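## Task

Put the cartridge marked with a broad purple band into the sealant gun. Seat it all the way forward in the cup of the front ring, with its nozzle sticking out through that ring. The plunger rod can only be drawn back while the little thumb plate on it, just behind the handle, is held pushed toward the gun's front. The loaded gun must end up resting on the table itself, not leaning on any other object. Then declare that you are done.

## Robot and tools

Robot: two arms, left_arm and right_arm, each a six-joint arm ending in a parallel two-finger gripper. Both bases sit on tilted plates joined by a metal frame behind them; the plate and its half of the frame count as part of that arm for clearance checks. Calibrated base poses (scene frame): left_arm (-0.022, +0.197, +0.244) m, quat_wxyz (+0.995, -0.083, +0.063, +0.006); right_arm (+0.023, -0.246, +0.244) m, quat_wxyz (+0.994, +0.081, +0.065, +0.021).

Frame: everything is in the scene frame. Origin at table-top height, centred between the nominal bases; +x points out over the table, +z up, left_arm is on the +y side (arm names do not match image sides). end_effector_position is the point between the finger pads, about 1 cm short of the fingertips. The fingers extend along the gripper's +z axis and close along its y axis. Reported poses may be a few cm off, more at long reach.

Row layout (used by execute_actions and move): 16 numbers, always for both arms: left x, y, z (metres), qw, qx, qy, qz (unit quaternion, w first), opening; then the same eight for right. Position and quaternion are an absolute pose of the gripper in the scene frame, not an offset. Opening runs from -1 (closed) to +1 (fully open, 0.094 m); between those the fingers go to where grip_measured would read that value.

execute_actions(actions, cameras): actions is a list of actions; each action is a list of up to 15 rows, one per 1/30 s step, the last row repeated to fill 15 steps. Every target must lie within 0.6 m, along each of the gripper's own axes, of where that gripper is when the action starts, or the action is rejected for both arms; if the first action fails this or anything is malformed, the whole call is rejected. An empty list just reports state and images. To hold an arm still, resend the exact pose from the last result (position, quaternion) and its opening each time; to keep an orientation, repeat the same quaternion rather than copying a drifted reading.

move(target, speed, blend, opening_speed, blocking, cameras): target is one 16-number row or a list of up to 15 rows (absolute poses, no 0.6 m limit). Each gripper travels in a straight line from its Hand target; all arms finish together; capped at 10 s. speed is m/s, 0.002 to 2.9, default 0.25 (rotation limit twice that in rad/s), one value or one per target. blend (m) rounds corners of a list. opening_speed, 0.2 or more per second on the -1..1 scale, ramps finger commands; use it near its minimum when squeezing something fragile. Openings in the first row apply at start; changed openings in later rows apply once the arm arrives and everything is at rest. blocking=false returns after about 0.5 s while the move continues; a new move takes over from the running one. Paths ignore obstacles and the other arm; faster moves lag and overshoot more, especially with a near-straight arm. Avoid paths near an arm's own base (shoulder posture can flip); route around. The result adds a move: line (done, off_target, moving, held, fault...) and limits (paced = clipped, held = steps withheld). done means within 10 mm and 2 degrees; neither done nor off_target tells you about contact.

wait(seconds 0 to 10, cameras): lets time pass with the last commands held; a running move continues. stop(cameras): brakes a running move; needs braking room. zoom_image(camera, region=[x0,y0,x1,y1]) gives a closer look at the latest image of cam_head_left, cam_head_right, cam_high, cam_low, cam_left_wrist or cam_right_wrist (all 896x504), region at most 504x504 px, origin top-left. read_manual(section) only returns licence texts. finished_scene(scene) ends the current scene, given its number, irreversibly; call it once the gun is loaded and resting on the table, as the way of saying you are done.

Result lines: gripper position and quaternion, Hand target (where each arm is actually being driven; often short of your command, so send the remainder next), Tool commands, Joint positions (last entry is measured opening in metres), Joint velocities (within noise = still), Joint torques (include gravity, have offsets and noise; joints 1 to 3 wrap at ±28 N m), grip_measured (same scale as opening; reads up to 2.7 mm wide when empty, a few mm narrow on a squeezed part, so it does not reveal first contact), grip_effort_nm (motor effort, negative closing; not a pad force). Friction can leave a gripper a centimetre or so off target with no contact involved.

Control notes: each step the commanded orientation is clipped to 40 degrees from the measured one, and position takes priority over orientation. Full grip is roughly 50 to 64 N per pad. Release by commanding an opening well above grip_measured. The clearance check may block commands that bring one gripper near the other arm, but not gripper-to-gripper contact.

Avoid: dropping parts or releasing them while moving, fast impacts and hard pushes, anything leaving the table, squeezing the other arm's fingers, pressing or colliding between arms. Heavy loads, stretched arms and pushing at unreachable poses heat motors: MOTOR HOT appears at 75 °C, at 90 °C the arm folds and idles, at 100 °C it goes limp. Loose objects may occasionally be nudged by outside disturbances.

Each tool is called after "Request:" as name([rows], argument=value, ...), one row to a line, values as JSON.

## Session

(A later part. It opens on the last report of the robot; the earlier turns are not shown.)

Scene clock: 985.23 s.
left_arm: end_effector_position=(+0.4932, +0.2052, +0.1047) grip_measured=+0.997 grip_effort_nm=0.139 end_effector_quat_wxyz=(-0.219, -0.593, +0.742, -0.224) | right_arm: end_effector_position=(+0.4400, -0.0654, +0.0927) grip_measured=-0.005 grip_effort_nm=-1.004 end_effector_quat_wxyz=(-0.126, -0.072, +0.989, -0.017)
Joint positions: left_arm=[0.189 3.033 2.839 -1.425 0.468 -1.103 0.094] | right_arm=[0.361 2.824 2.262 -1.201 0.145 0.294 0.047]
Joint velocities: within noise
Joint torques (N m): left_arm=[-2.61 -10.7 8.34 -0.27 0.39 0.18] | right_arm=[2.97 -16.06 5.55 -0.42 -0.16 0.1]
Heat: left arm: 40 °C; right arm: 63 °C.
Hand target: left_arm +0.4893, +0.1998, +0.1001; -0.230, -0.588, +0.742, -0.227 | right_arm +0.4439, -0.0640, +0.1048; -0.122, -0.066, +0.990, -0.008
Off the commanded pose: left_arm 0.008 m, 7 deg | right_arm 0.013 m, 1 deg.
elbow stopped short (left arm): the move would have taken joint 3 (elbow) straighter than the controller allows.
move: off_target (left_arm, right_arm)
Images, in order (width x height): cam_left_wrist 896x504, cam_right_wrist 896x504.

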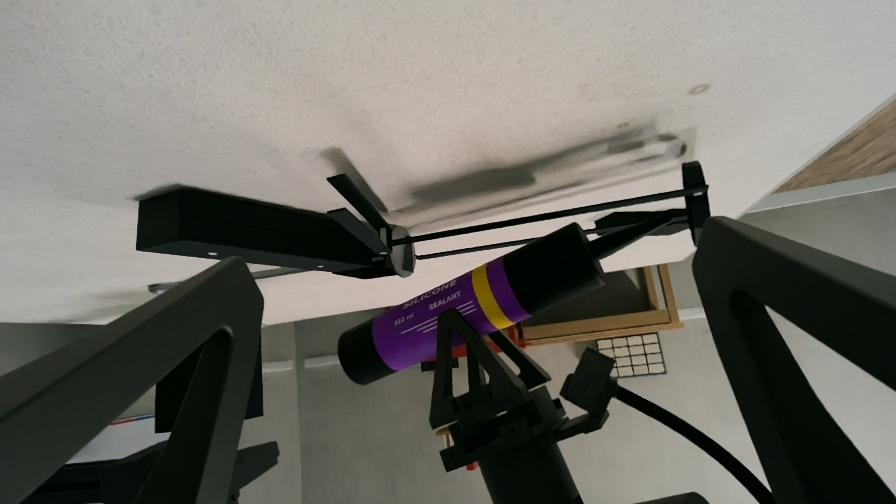

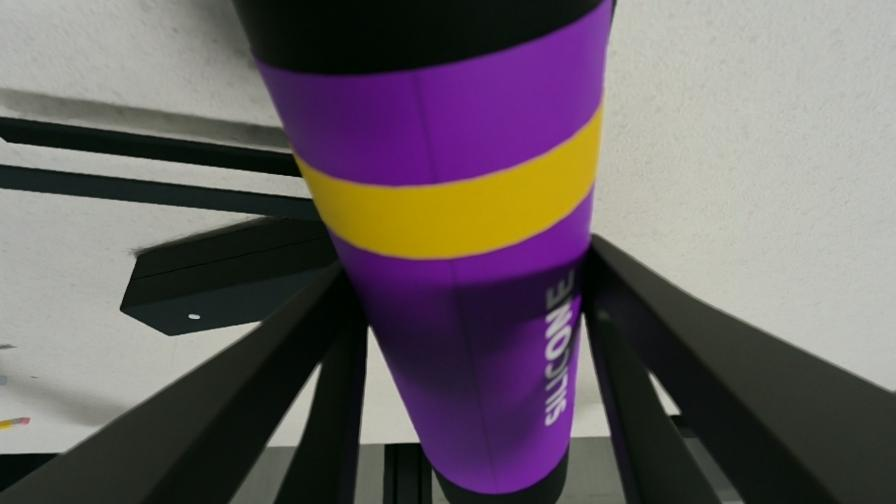

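Request:
move([
  [0.49, 0.20, 0.10, -0.2190, -0.5930, 0.7420, -0.2240, 1, 0.462, -0.057, 0.093, -0.1221, -0.0523, 0.9911, -0.0064, -0.25],
], speed=[0.06], cameras=["cam_left_wrist","cam_right_wrist"])

Request:
zoom_image(camera="cam_left_wrist", region=[320, 140, 730, 400])

Scene clock: 1000.93 s.
left_arm: end_effector_position=(+0.4687, +0.1949, +0.0693) grip_measured=+0.997 grip_effort_nm=0.144 end_effector_quat_wxyz=(-0.253, -0.595, +0.734, -0.207) | right_arm: end_effector_position=(+0.4624, -0.0567, +0.0859) grip_measured=-0.005 grip_effort_nm=-1.004 end_effector_quat_wxyz=(-0.113, -0.057, +0.992, -0.009)
Joint positions: left_arm=[0.189 3.015 2.64 -1.321 0.469 -1.103 0.094] | right_arm=[0.354 2.955 2.518 -1.293 0.137 0.312 0.047]
Joint velocities: within noise
Joint torques (N m): left_arm=[-3.03 -18.03 5.15 -0.11 0.25 -0.05] | right_arm=[3.06 -13.93 8.94 -0.7 -0.15 0.08]
Heat: left arm: 41 °C; right arm: 64 °C.
Hand target: left_arm +0.4891, +0.1997, +0.0999; -0.220, -0.592, +0.742, -0.224 | right_arm +0.4619, -0.0571, +0.0930; -0.120, -0.052, +0.991, -0.006
Off the commanded pose: left_arm 0.038 m, 4 deg | right_arm 0.007 m, 1 deg.
move: off_target (left_arm)
Images, in order (width x height): cam_left_wrist 896x504, cam_right_wrist 896x504.

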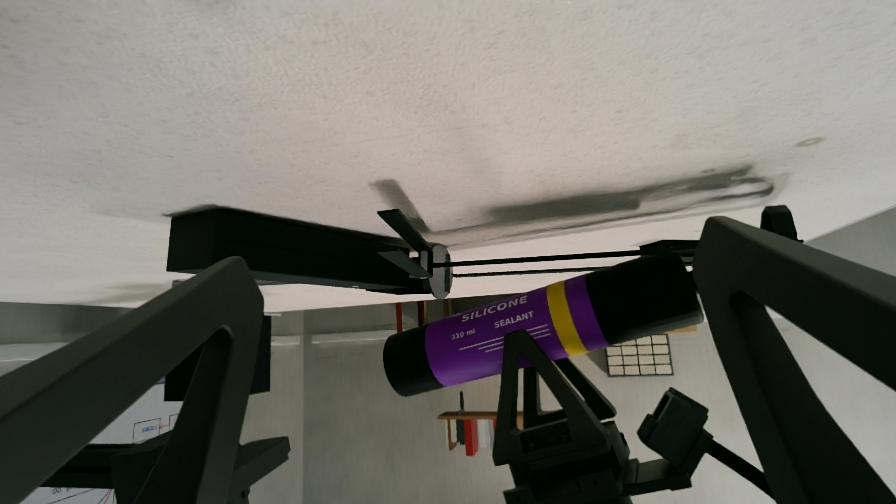

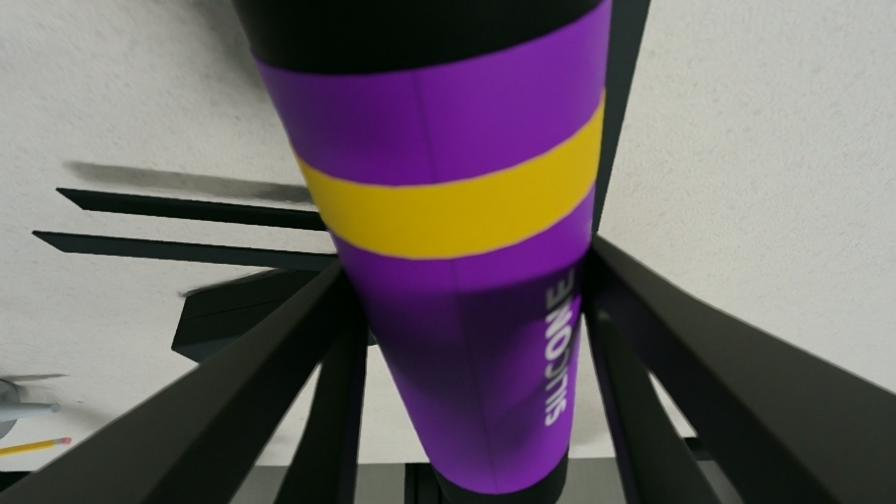

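Scaled by 1.229 from the camera's 896x504 image, which has a finer 1280x720 frame.

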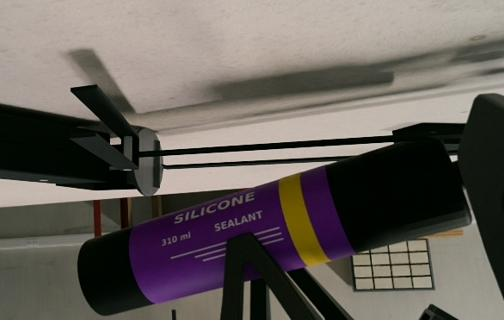

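Request:
zoom_image(camera="cam_right_wrist", region=[550, 0, 700, 260])

Scaled by 1.938 from the camera's 896x504 image, which has a finer 1280x720 frame.

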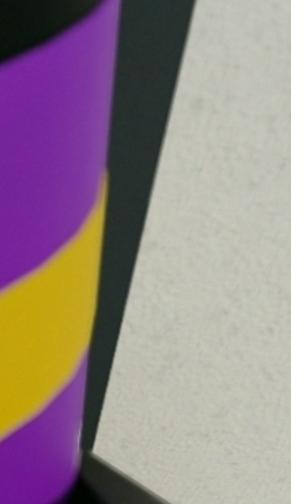

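Request:
move([
  [0.54, 0.20, 0.115, -0.2190, -0.5930, 0.7420, -0.2240, 1, 0.471, -0.060, 0.089, -0.1390, -0.0562, 0.9887, -0.0079, -0.25],
], speed=[0.08], cameras=["cam_left_wrist","cam_right_wrist"])

Request:
zoom_image(camera="cam_left_wrist", region=[300, 130, 700, 400])

Scene clock: 1034.27 s.
left_arm: end_effector_position=(+0.5335, +0.2077, +0.1134) grip_measured=+0.997 grip_effort_nm=0.139 end_effector_quat_wxyz=(-0.156, -0.618, +0.728, -0.254) | right_arm: end_effector_position=(+0.4722, -0.0601, +0.0807) grip_measured=-0.005 grip_effort_nm=-1.009 end_effector_quat_wxyz=(-0.116, -0.055, +0.992, -0.008)
Joint positions: left_arm=[0.175 3.015 2.853 -1.281 0.464 -1.206 0.094] | right_arm=[0.338 3.114 2.83 -1.449 0.136 0.301 0.047]
Joint velocities: within noise
Joint torques (N m): left_arm=[-3.75 -12.57 7.54 0.31 0.28 -0.07] | right_arm=[3.1 -14.12 9.1 -0.76 -0.16 -0.02]
Heat: left arm: 57 °C; right arm: 72 °C.
Hand target: left_arm +0.5390, +0.1998, +0.1152; -0.149, -0.614, +0.730, -0.259 | right_arm +0.4704, -0.0602, +0.0889; -0.124, -0.056, +0.991, -0.002
Off the commanded pose: left_arm 0.010 m, 9 deg | right_arm 0.008 m, 3 deg.
elbow stopped short (left arm): the move would have taken joint 3 (elbow) straighter than the controller allows.
elbow stopped short (right arm): the move would have taken joint 3 (elbow) straighter than the controller allows.
move: off_target (left_arm, right_arm)
Images, in order (width x height): cam_left_wrist 896x504, cam_right_wrist 896x504.

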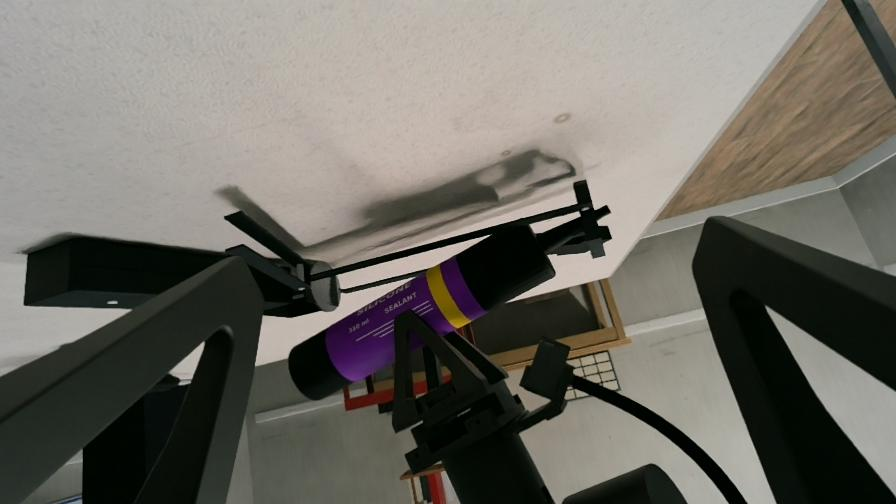

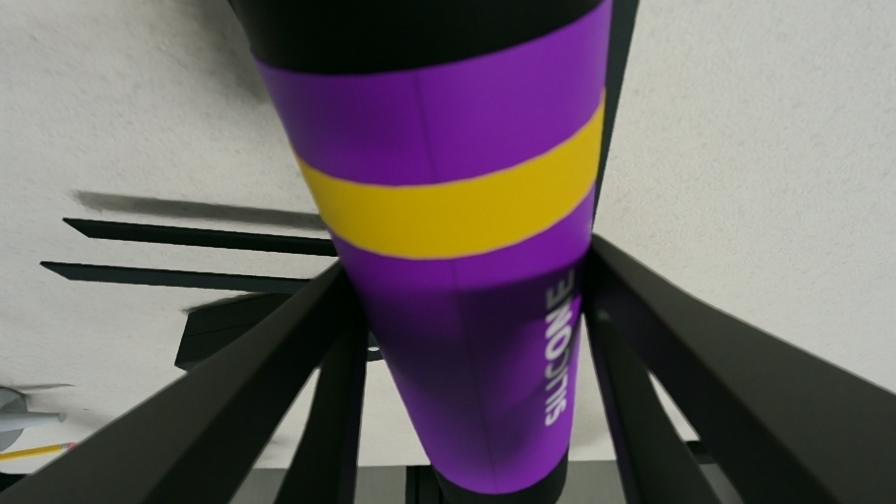

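Scaled by 1.260 from the camera's 896x504 image, which has a finer 1280x720 frame.

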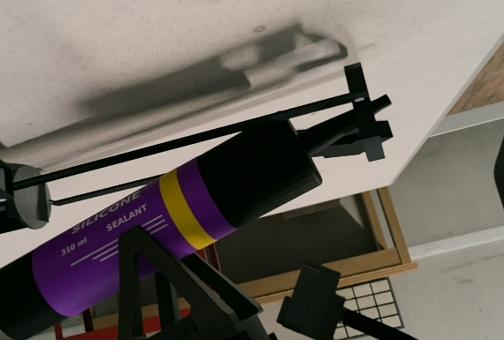

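Request:
zoom_image(camera="cam_left_wrist", region=[520, 160, 640, 270])

Scaled by 4.200 from the camera's 896x504 image, which has a finer 1280x720 frame.

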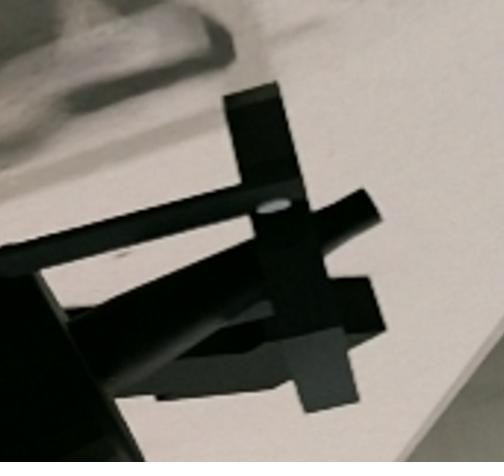

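Request:
move([
  [0.53, 0.20, 0.125, -0.1510, -0.6170, 0.7290, -0.2560, 1, 0.491, -0.0575, 0.079, -0.1090, -0.0567, 0.9923, -0.006, -0.25],
], speed=[0.08], cameras=["cam_left_wrist","cam_right_wrist"])

Request:
zoom_image(camera="cam_left_wrist", region=[300, 130, 700, 400])

Scene clock: 1053.13 s.
left_arm: end_effector_position=(+0.5110, +0.2005, +0.0925) grip_measured=+0.997 grip_effort_nm=0.149 end_effector_quat_wxyz=(-0.181, -0.623, +0.723, -0.238) | right_arm: end_effector_position=(+0.4821, -0.0586, +0.0722) grip_measured=-0.005 grip_effort_nm=-1.009 end_effector_quat_wxyz=(-0.097, -0.057, +0.994, +0.000)
Joint positions: left_arm=[0.175 2.907 2.542 -1.138 0.463 -1.21 0.094] | right_arm=[0.33 3.125 2.83 -1.395 0.135 0.282 0.047]
Joint velocities: within noise
Joint torques (N m): left_arm=[-3.55 -17.96 5.35 0.23 0.29 -0.11] | right_arm=[3.15 -14.35 9.13 -0.23 0.01 -0.04]
Heat: left arm: 54 °C; right arm: 67 °C.
Hand target: left_arm +0.5290, +0.1997, +0.1249; -0.152, -0.616, +0.729, -0.256 | right_arm +0.4902, -0.0579, +0.0791; -0.084, -0.056, +0.995, +0.003
Off the commanded pose: left_arm 0.038 m, 4 deg | right_arm 0.011 m, 2 deg.
elbow stopped short (right arm): the move would have taken joint 3 (elbow) straighter than the controller allows.
move: off_target (left_arm, right_arm)
Images, in order (width x height): cam_left_wrist 896x504, cam_right_wrist 896x504.

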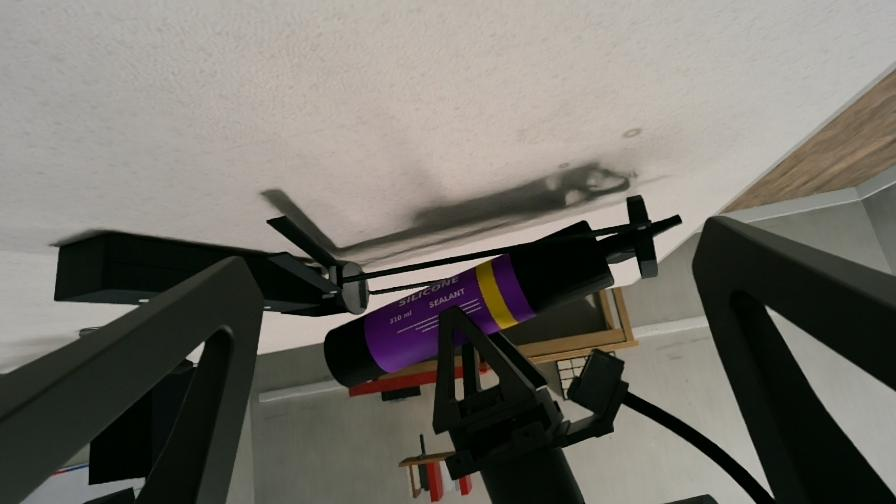

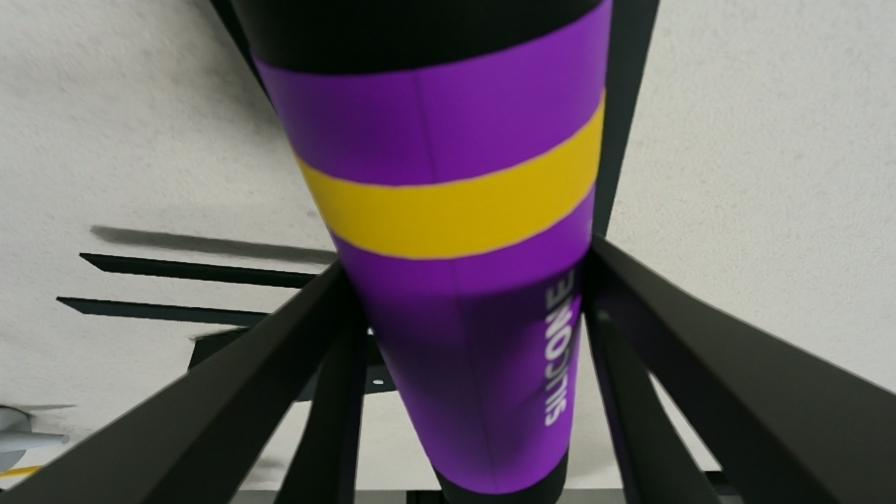

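Scaled by 1.260 from the camera's 896x504 image, which has a finer 1280x720 frame.

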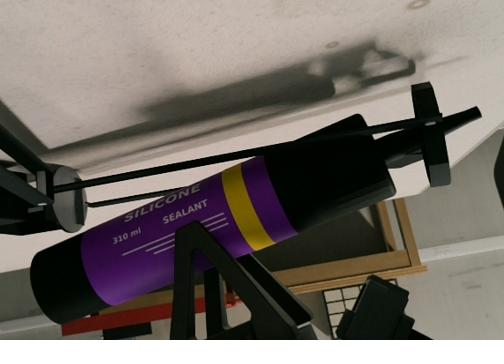

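Request:
move([
  [0.53, 0.20, 0.125, -0.1510, -0.6170, 0.7290, -0.2560, 1, 0.505, -0.0555, 0.075, -0.1090, -0.0567, 0.9923, -0.006, -0.25],
], speed=[0.08], cameras=["cam_left_wrist","cam_right_wrist"])

Request:
zoom_image(camera="cam_left_wrist", region=[300, 130, 700, 400])

Scene clock: 1057.10 s.
left_arm: end_effector_position=(+0.5114, +0.2006, +0.0924) grip_measured=+0.997 grip_effort_nm=0.144 end_effector_quat_wxyz=(-0.181, -0.623, +0.723, -0.239) | right_arm: end_effector_position=(+0.4940, -0.0573, +0.0696) grip_measured=-0.005 grip_effort_nm=-1.004 end_effector_quat_wxyz=(-0.075, -0.056, +0.996, +0.008)
Joint positions: left_arm=[0.175 2.907 2.542 -1.136 0.462 -1.211 0.094] | right_arm=[0.323 3.125 2.83 -1.347 0.135 0.269 0.047]
Joint velocities: within noise
Joint torques (N m): left_arm=[-3.74 -17.98 5.45 0.23 0.26 -0.11] | right_arm=[3.1 -14.17 9.21 -0.02 0.03 -0.02]
Heat: left arm: 59 °C; right arm: 67 °C.
Hand target: left_arm +0.5292, +0.1997, +0.1248; -0.152, -0.616, +0.729, -0.256 | right_arm +0.5040, -0.0559, +0.0753; -0.057, -0.055, +0.997, +0.012
Off the commanded pose: left_arm 0.038 m, 4 deg | right_arm 0.012 m, 4 deg.
elbow stopped short (right arm): the move would have taken joint 3 (elbow) straighter than the controller allows.
move: off_target (left_arm, right_arm)
Images, in order (width x height): cam_left_wrist 896x504, cam_right_wrist 896x504.

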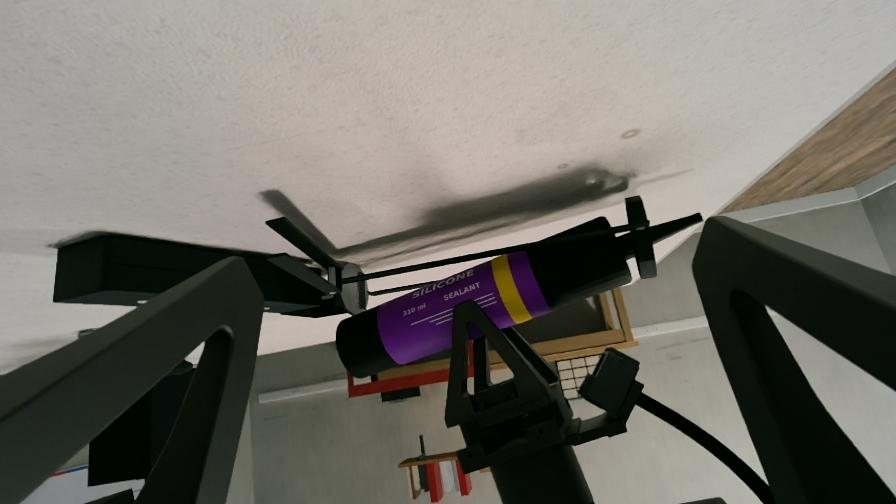

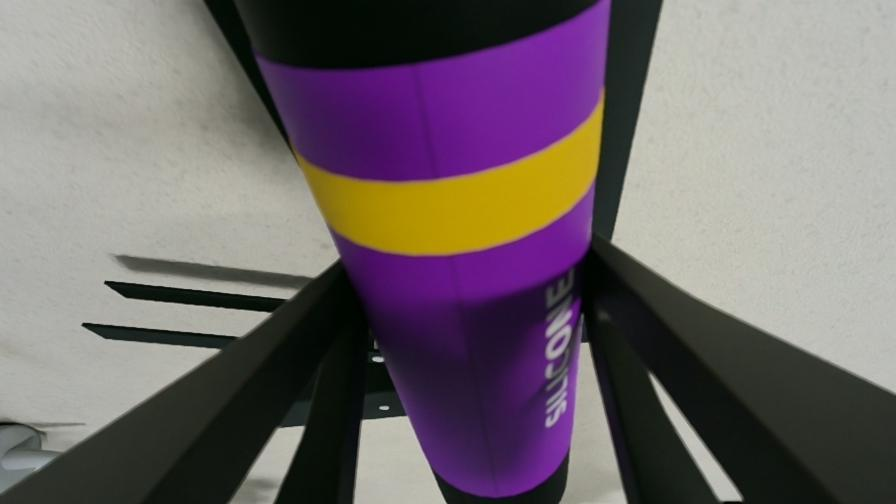

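Scaled by 1.260 from the camera's 896x504 image, which has a finer 1280x720 frame.

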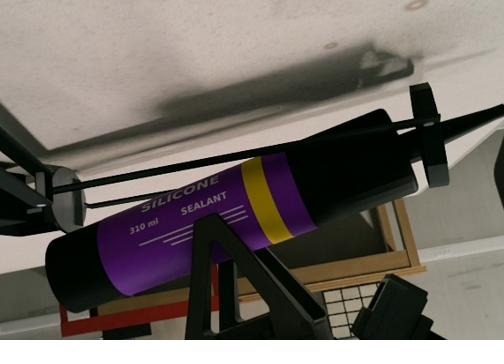

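Request:
move([
  [0.511, 0.20, 0.10, -0.1810, -0.6230, 0.7230, -0.2380, 1, 0.503, -0.0555, 0.074, -0.090, -0.0567, 0.9940, 0.006, 0.3],
  [0.511, 0.20, 0.10, -0.1810, -0.6230, 0.7230, -0.2380, 1, 0.50, -0.0555, 0.12, -0.078, -0.0567, 0.9950, 0.0, 0.4],
  [0.511, 0.20, 0.10, -0.1810, -0.6230, 0.7230, -0.2380, 1, 0.445, -0.065, 0.12, -0.078, -0.0567, 0.9950, 0.0, 0.4],
], speed=[0.05,0.1,0.12], opening_speed=0.8, cameras=["cam_left_wrist","cam_right_wrist"])

Request:
zoom_image(camera="cam_left_wrist", region=[300, 130, 700, 400])

Scene clock: 1081.53 s.
left_arm: end_effector_position=(+0.5080, +0.1997, +0.0897) grip_measured=+0.997 grip_effort_nm=0.139 end_effector_quat_wxyz=(-0.185, -0.623, +0.722, -0.235) | right_arm: end_effector_position=(+0.4342, -0.0727, +0.1042) grip_measured=+0.397 grip_effort_nm=0.168 end_effector_quat_wxyz=(-0.106, -0.054, +0.993, -0.004)
Joint positions: left_arm=[0.175 2.907 2.53 -1.135 0.461 -1.211 0.094] | right_arm=[0.351 2.686 2.042 -1.068 0.134 0.312 0.066]
Joint velocities: within noise
Joint torques (N m): left_arm=[-2.73 -14.43 5.27 0.07 0.24 -0.02] | right_arm=[4.51 -16.7 4.93 -0.01 0.09 0.04]
Heat: left arm: 72 °C; right arm: 69 °C.
Hand target: left_arm +0.5110, +0.2000, +0.0998; -0.181, -0.623, +0.723, -0.238 | right_arm +0.4446, -0.0651, +0.1200; -0.079, -0.057, +0.995, +0.000
Off the commanded pose: left_arm 0.011 m, 1 deg | right_arm 0.021 m, 3 deg.
elbow stopped short (right arm): the move would have taken joint 3 (elbow) straighter than the controller allows.
move: off_target (left_arm, right_arm); target 2's new opening was sent with right_arm's hand 0.034 m and 2 deg from that target
Images, in order (width x height): cam_left_wrist 896x504, cam_right_wrist 896x504.

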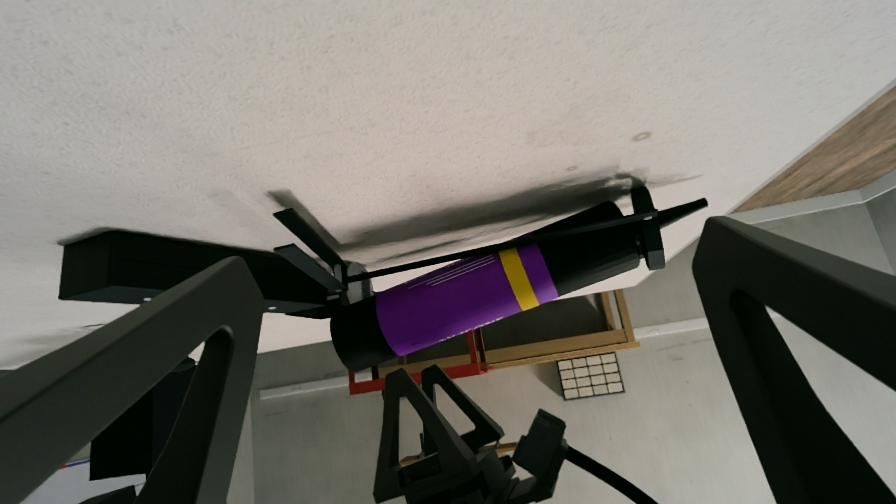

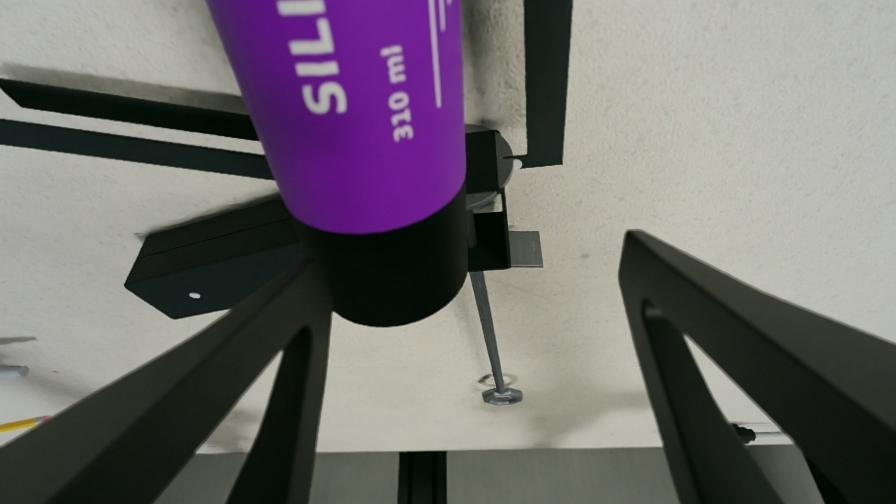

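Scaled by 1.260 from the camera's 896x504 image, which has a finer 1280x720 frame.

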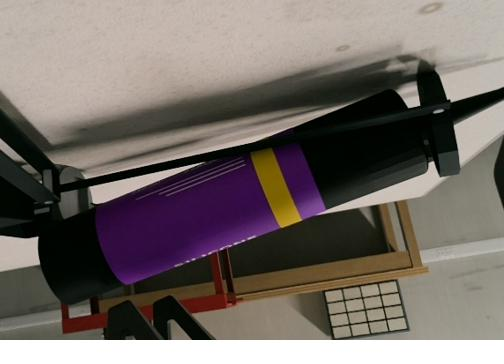

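Request:
move([
  [0.35, 0.28, 0.22, -0.1, -0.6, 0.79, -0.05, 0.0, 0.445, -0.075, 0.16, -0.078, -0.0567, 0.9950, 0.0, 0.4],
  [0.22, 0.2243, 0.30, -0.1, -0.6, 0.79, -0.05, 0.0, 0.33, -0.20, 0.22, 0, -0.0567, 0.9984, 0.0, 0.4],
], speed=[0.2,0.2], cameras=["cam_high","cam_right_wrist","cam_low"])

Request:
zoom_image(camera="cam_high", region=[270, 240, 520, 420])

Request:
zoom_image(camera="cam_low", region=[420, 220, 620, 300])

Scene clock: 1089.00 s.
left_arm: end_effector_position=(+0.2247, +0.2255, +0.2943) grip_measured=+0.003 grip_effort_nm=-0.139 end_effector_quat_wxyz=(-0.103, -0.601, +0.791, -0.052) | right_arm: end_effector_position=(+0.3244, -0.1976, +0.2161) grip_measured=+0.397 grip_effort_nm=0.168 end_effector_quat_wxyz=(-0.018, -0.060, +0.998, +0.001)
Joint positions: left_arm=[0.091 1.443 1.015 -1.124 0.045 -1.193 0.047] | right_arm=[0.21 1.773 1.008 -0.75 0.179 0.13 0.066]
Joint velocities: within noise
Joint torques (N m): left_arm=[-2.03 -6.58 5.38 -0.11 0.01 -0.11] | right_arm=[1.2 -9.36 4.55 0.38 0.08 -0.03]
Heat: left arm: 68 °C; right arm: 72 °C.
Hand target: left_arm +0.2201, +0.2244, +0.2996; -0.100, -0.601, +0.791, -0.050 | right_arm +0.3300, -0.1999, +0.2201; +0.000, -0.057, +0.998, +0.000
Off the commanded pose: left_arm 0.007 m, 0 deg | right_arm 0.007 m, 2 deg.
move: done
Images, in order (width x height): cam_high 896x504, cam_low 896x504, cam_right_wrist 896x504.

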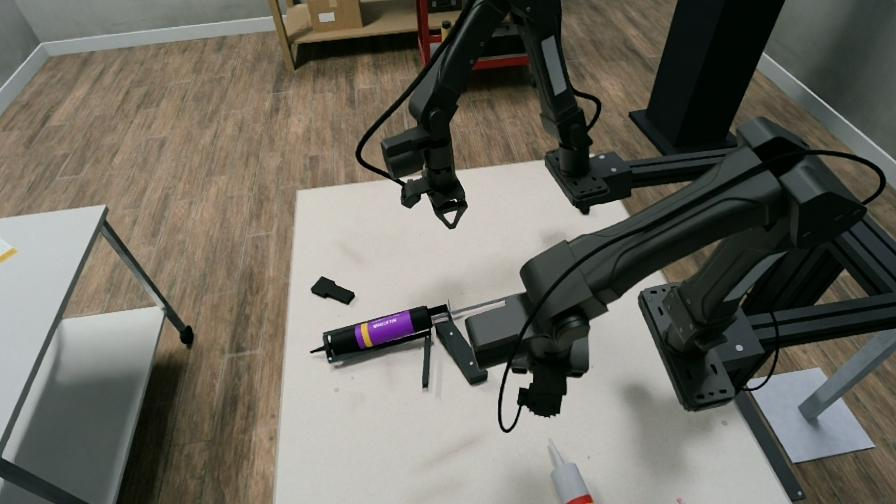

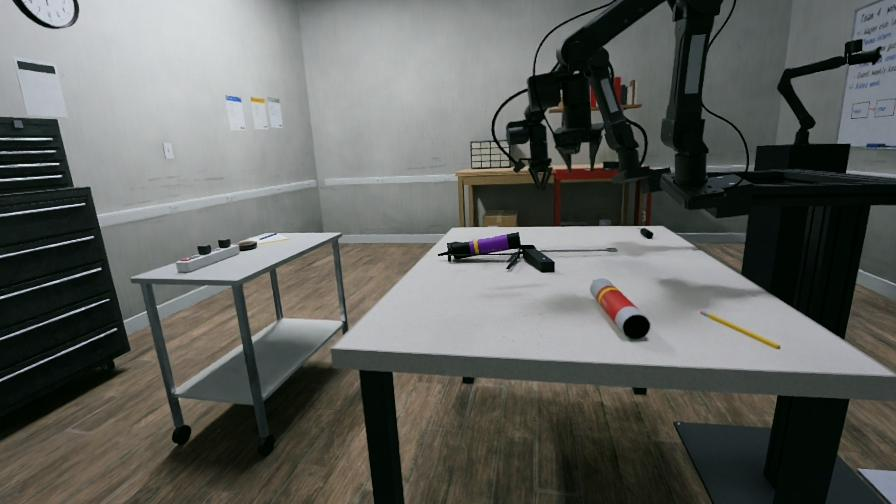

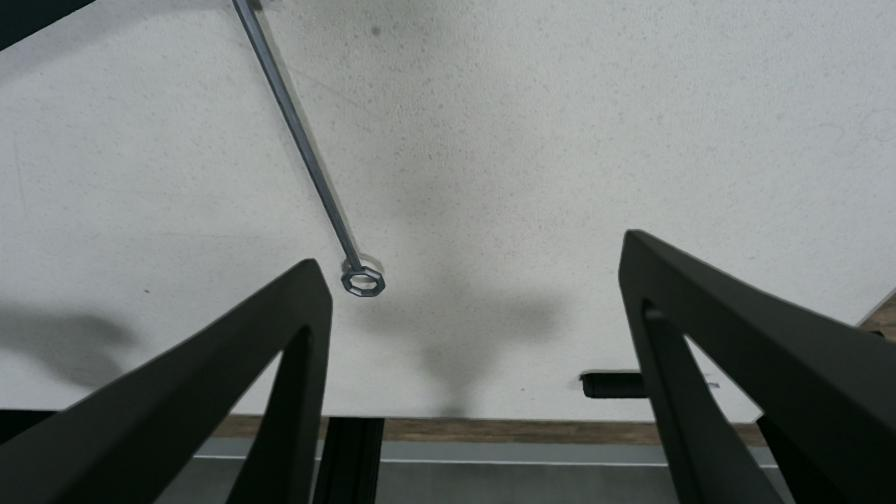

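Scaled by 2.016 from the camera's 896x504 image, which has a finer 1280x720 frame.

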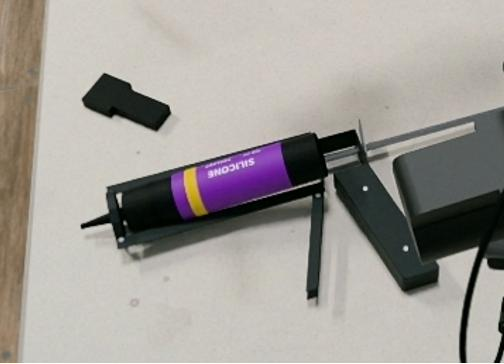

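Scaled by 2.520 from the camera's 896x504 image, which has a finer 1280x720 frame.

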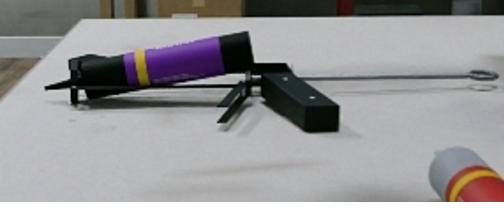

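Request:
wait(seconds=10, cameras=[])

Scene clock: 1102.63 s.
left_arm: end_effector_position=(+0.2243, +0.2256, +0.2944) grip_measured=+0.003 grip_effort_nm=-0.129 end_effector_quat_wxyz=(-0.104, -0.601, +0.791, -0.052) | right_arm: end_effector_position=(+0.3248, -0.1975, +0.2160) grip_measured=+0.397 grip_effort_nm=0.168 end_effector_quat_wxyz=(-0.017, -0.060, +0.998, +0.001)
Joint positions: left_arm=[0.091 1.443 1.015 -1.126 0.044 -1.193 0.047] | right_arm=[0.21 1.773 1.008 -0.748 0.179 0.129 0.066]
Joint velocities: within noise
Joint torques (N m): left_arm=[-1.95 -6.79 5.27 -0.12 0.03 -0.06] | right_arm=[1.16 -9.37 4.7 0.38 0.07 -0.02]
Heat: left arm: 56 °C; right arm: 66 °C.
Hand target: left_arm +0.2200, +0.2243, +0.2996; -0.100, -0.601, +0.791, -0.050 | right_arm +0.3300, -0.1999, +0.2201; +0.000, -0.057, +0.998, +0.000
Tool commands: left_gripper/opening=+0.0 right_gripper/opening=+0.4
Off the commanded pose: left_arm 0.007 m, 0 deg | right_arm 0.007 m, 2 deg.
wait: 10.00 s; at rest from the start
No camera images: "cameras" was empty.

Request:
move([
  [0.22, 0.2243, 0.30, -0.1, -0.6, 0.79, -0.05, 0.0, 0.435, -0.055, 0.14, -0.0697, -0.0522, 0.9962, -0.0037, 1],
  [0.22, 0.2243, 0.30, -0.1, -0.6, 0.79, -0.05, 0.0, 0.436, -0.055, 0.095, -0.0697, -0.0522, 0.9962, -0.0037, 1],
], speed=[0.2,0.1], cameras=["cam_high","cam_right_wrist","cam_low"])

Request:
zoom_image(camera="cam_low", region=[420, 200, 620, 300])

Scene clock: 1113.60 s.
left_arm: end_effector_position=(+0.2242, +0.2256, +0.2944) grip_measured=+0.003 grip_effort_nm=-0.134 end_effector_quat_wxyz=(-0.104, -0.601, +0.791, -0.052) | right_arm: end_effector_position=(+0.4263, -0.0587, +0.0960) grip_measured=+0.997 grip_effort_nm=0.168 end_effector_quat_wxyz=(-0.082, -0.057, +0.995, -0.013)
Joint positions: left_arm=[0.091 1.443 1.015 -1.126 0.044 -1.193 0.047] | right_arm=[0.394 2.666 1.952 -0.966 0.163 0.346 0.094]
Joint velocities: within noise
Joint torques (N m): left_arm=[-1.99 -6.71 5.24 -0.11 0.04 -0.11] | right_arm=[2.51 -12.29 7.34 0.08 -0.1 0]
Heat: left arm: 51 °C; right arm: 64 °C.
Hand target: left_arm +0.2200, +0.2243, +0.2997; -0.100, -0.601, +0.791, -0.050 | right_arm +0.4359, -0.0550, +0.0953; -0.069, -0.052, +0.996, -0.004
Off the commanded pose: left_arm 0.007 m, 0 deg | right_arm 0.010 m, 2 deg.
move: done
Images, in order (width x height): cam_high 896x504, cam_low 896x504, cam_right_wrist 896x504.

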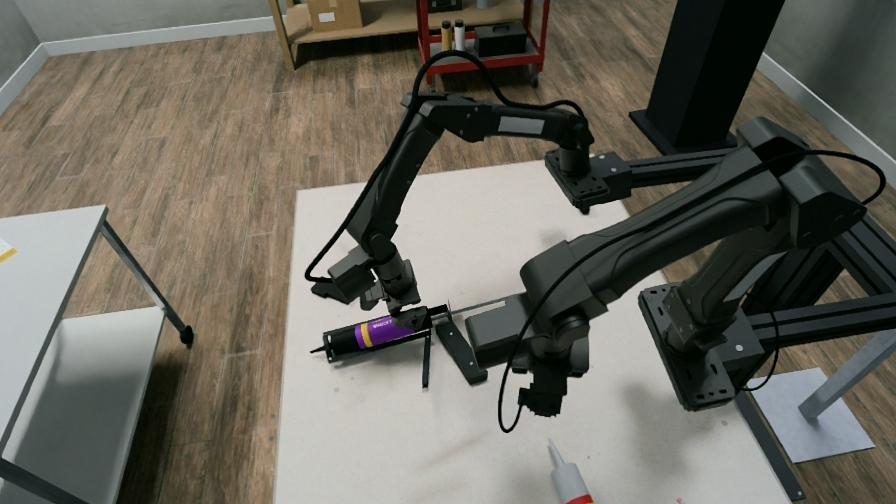

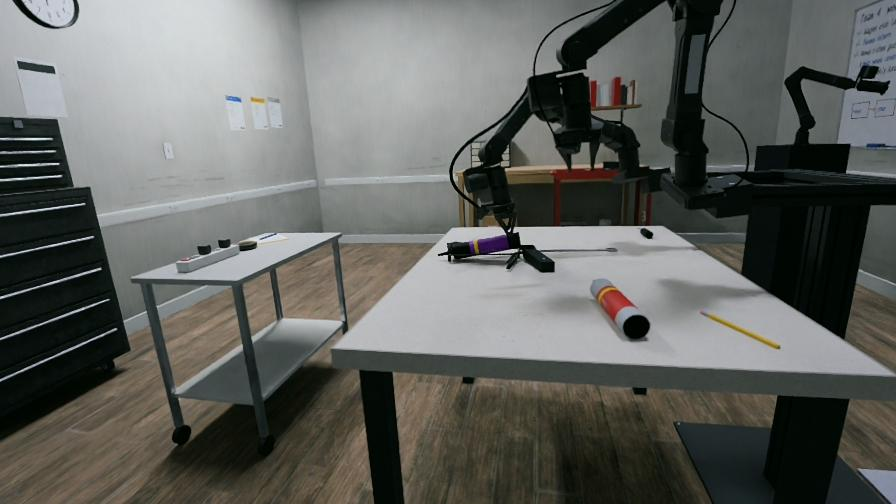

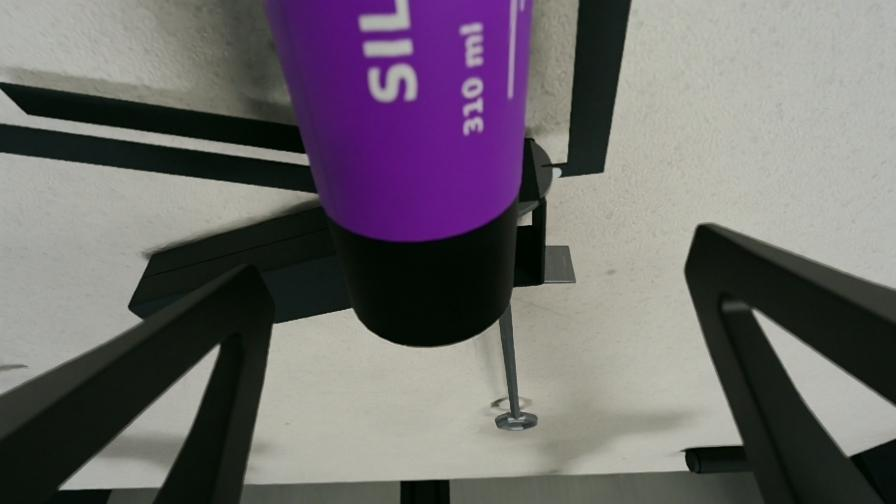

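Scaled by 2.520 from the camera's 896x504 image, which has a finer 1280x720 frame.

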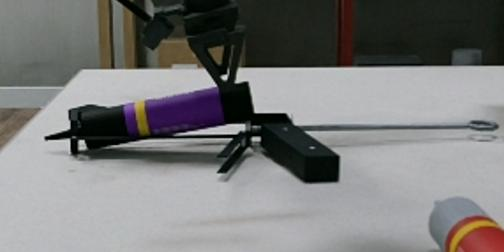

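Request:
move([
  [0.22, 0.2243, 0.30, -0.1, -0.6, 0.79, -0.05, 0.0, 0.438, -0.0445, 0.066, -0.0697, -0.0522, 0.9962, -0.0037, 1],
], speed=[0.08], cameras=["cam_right_wrist","cam_low"])

Request:
zoom_image(camera="cam_low", region=[420, 200, 620, 300])

Scene clock: 1121.33 s.
left_arm: end_effector_position=(+0.2242, +0.2256, +0.2944) grip_measured=+0.003 grip_effort_nm=-0.139 end_effector_quat_wxyz=(-0.104, -0.601, +0.791, -0.052) | right_arm: end_effector_position=(+0.4305, -0.0505, +0.0680) grip_measured=+0.997 grip_effort_nm=0.168 end_effector_quat_wxyz=(-0.081, -0.057, +0.995, -0.013)
Joint positions: left_arm=[0.091 1.443 1.015 -1.126 0.044 -1.193 0.047] | right_arm=[0.394 2.763 2.028 -0.942 0.163 0.346 0.094]
Joint velocities: within noise
Joint torques (N m): left_arm=[-2.03 -6.57 5.46 -0.07 0.03 -0.12] | right_arm=[3.06 -12.23 7.21 0.08 -0.1 0.04]
Heat: left arm: 49 °C; right arm: 64 °C.
Hand target: left_arm +0.2200, +0.2243, +0.2997; -0.100, -0.601, +0.791, -0.050 | right_arm +0.4377, -0.0446, +0.0662; -0.070, -0.052, +0.996, -0.004
Off the commanded pose: left_arm 0.007 m, 0 deg | right_arm 0.010 m, 2 deg.
move: done
Images, in order (width x height): cam_low 896x504, cam_right_wrist 896x504.

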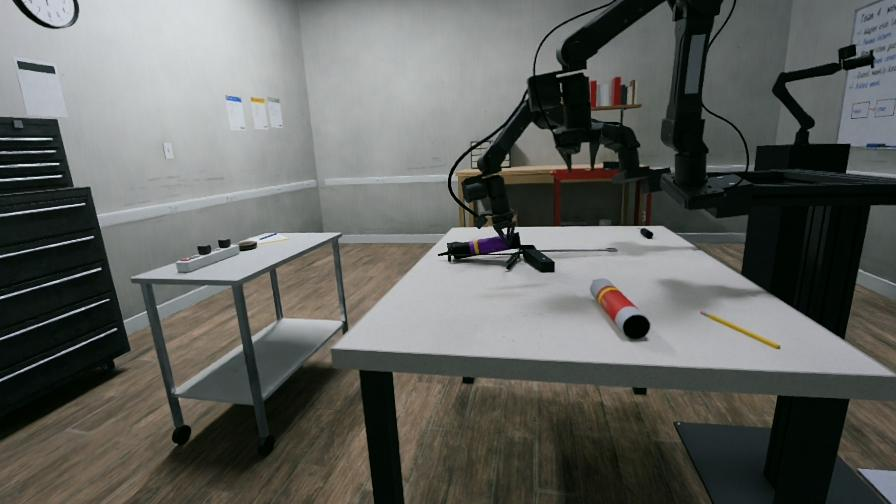

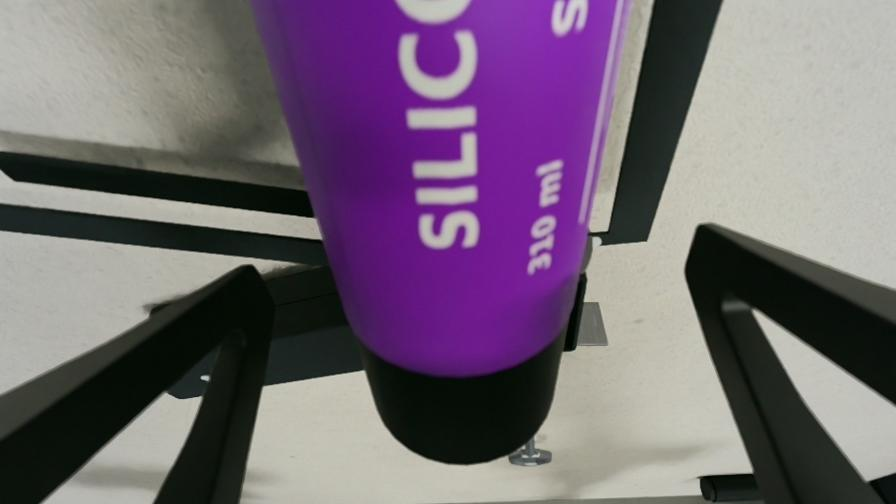

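Scaled by 2.520 from the camera's 896x504 image, which has a finer 1280x720 frame.

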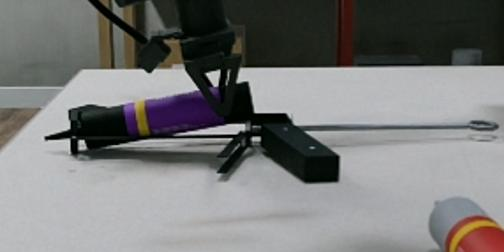

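Request:
move([
  [0.22, 0.2243, 0.30, -0.1, -0.6, 0.79, -0.05, 0.0, 0.438, -0.0475, 0.066, -0.0697, -0.0522, 0.9962, -0.0037, -0.2],
], speed=[0.08], opening_speed=0.8, cameras=["cam_right_wrist","cam_low"])

Request:
zoom_image(camera="cam_low", region=[420, 200, 620, 300])

Scene clock: 1127.67 s.
left_arm: end_effector_position=(+0.2242, +0.2256, +0.2944) grip_measured=+0.003 grip_effort_nm=-0.129 end_effector_quat_wxyz=(-0.104, -0.601, +0.791, -0.052) | right_arm: end_effector_position=(+0.4313, -0.0485, +0.0678) grip_measured=+0.004 grip_effort_nm=-0.989 end_effector_quat_wxyz=(-0.079, -0.056, +0.995, -0.008)
Joint positions: left_arm=[0.091 1.443 1.015 -1.126 0.044 -1.193 0.047] | right_arm=[0.394 2.763 2.028 -0.936 0.156 0.346 0.047]
Joint velocities: within noise
Joint torques (N m): left_arm=[-1.85 -6.74 5.35 -0.09 0.01 -0.12] | right_arm=[2.63 -12.82 6.22 0.06 -0.04 0]
Heat: left arm: 48 °C; right arm: 65 °C.
Hand target: left_arm +0.2200, +0.2243, +0.2997; -0.100, -0.601, +0.791, -0.050 | right_arm +0.4378, -0.0476, +0.0661; -0.070, -0.052, +0.996, -0.004
Off the commanded pose: left_arm 0.007 m, 0 deg | right_arm 0.007 m, 1 deg.
move: done
Images, in order (width x height): cam_low 896x504, cam_right_wrist 896x504.

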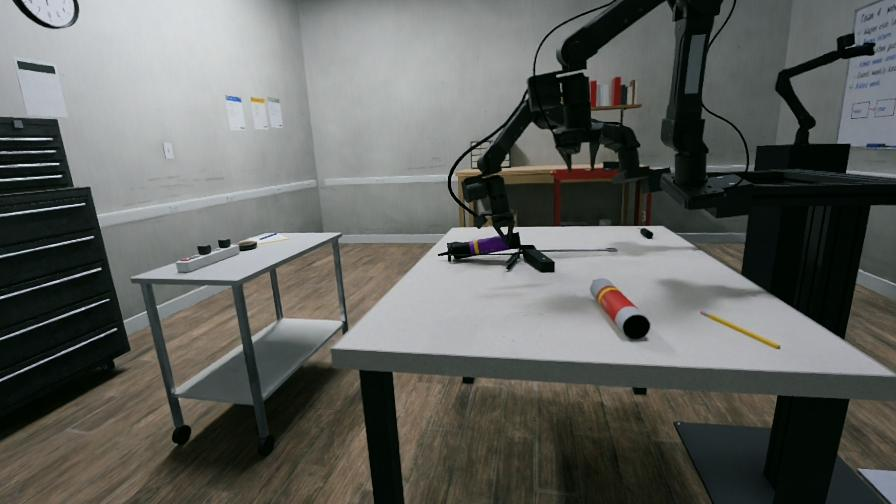

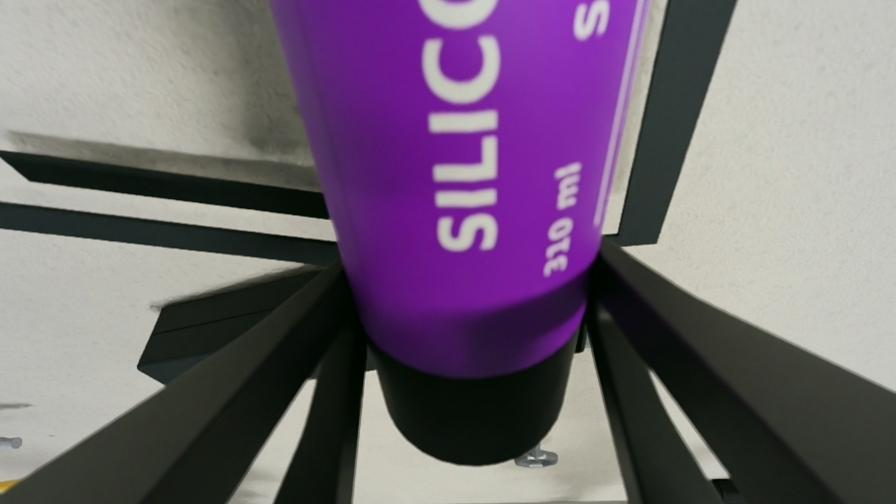

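Scaled by 2.520 from the camera's 896x504 image, which has a finer 1280x720 frame.

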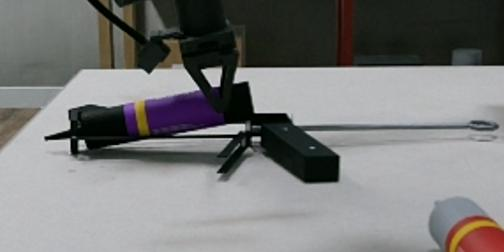

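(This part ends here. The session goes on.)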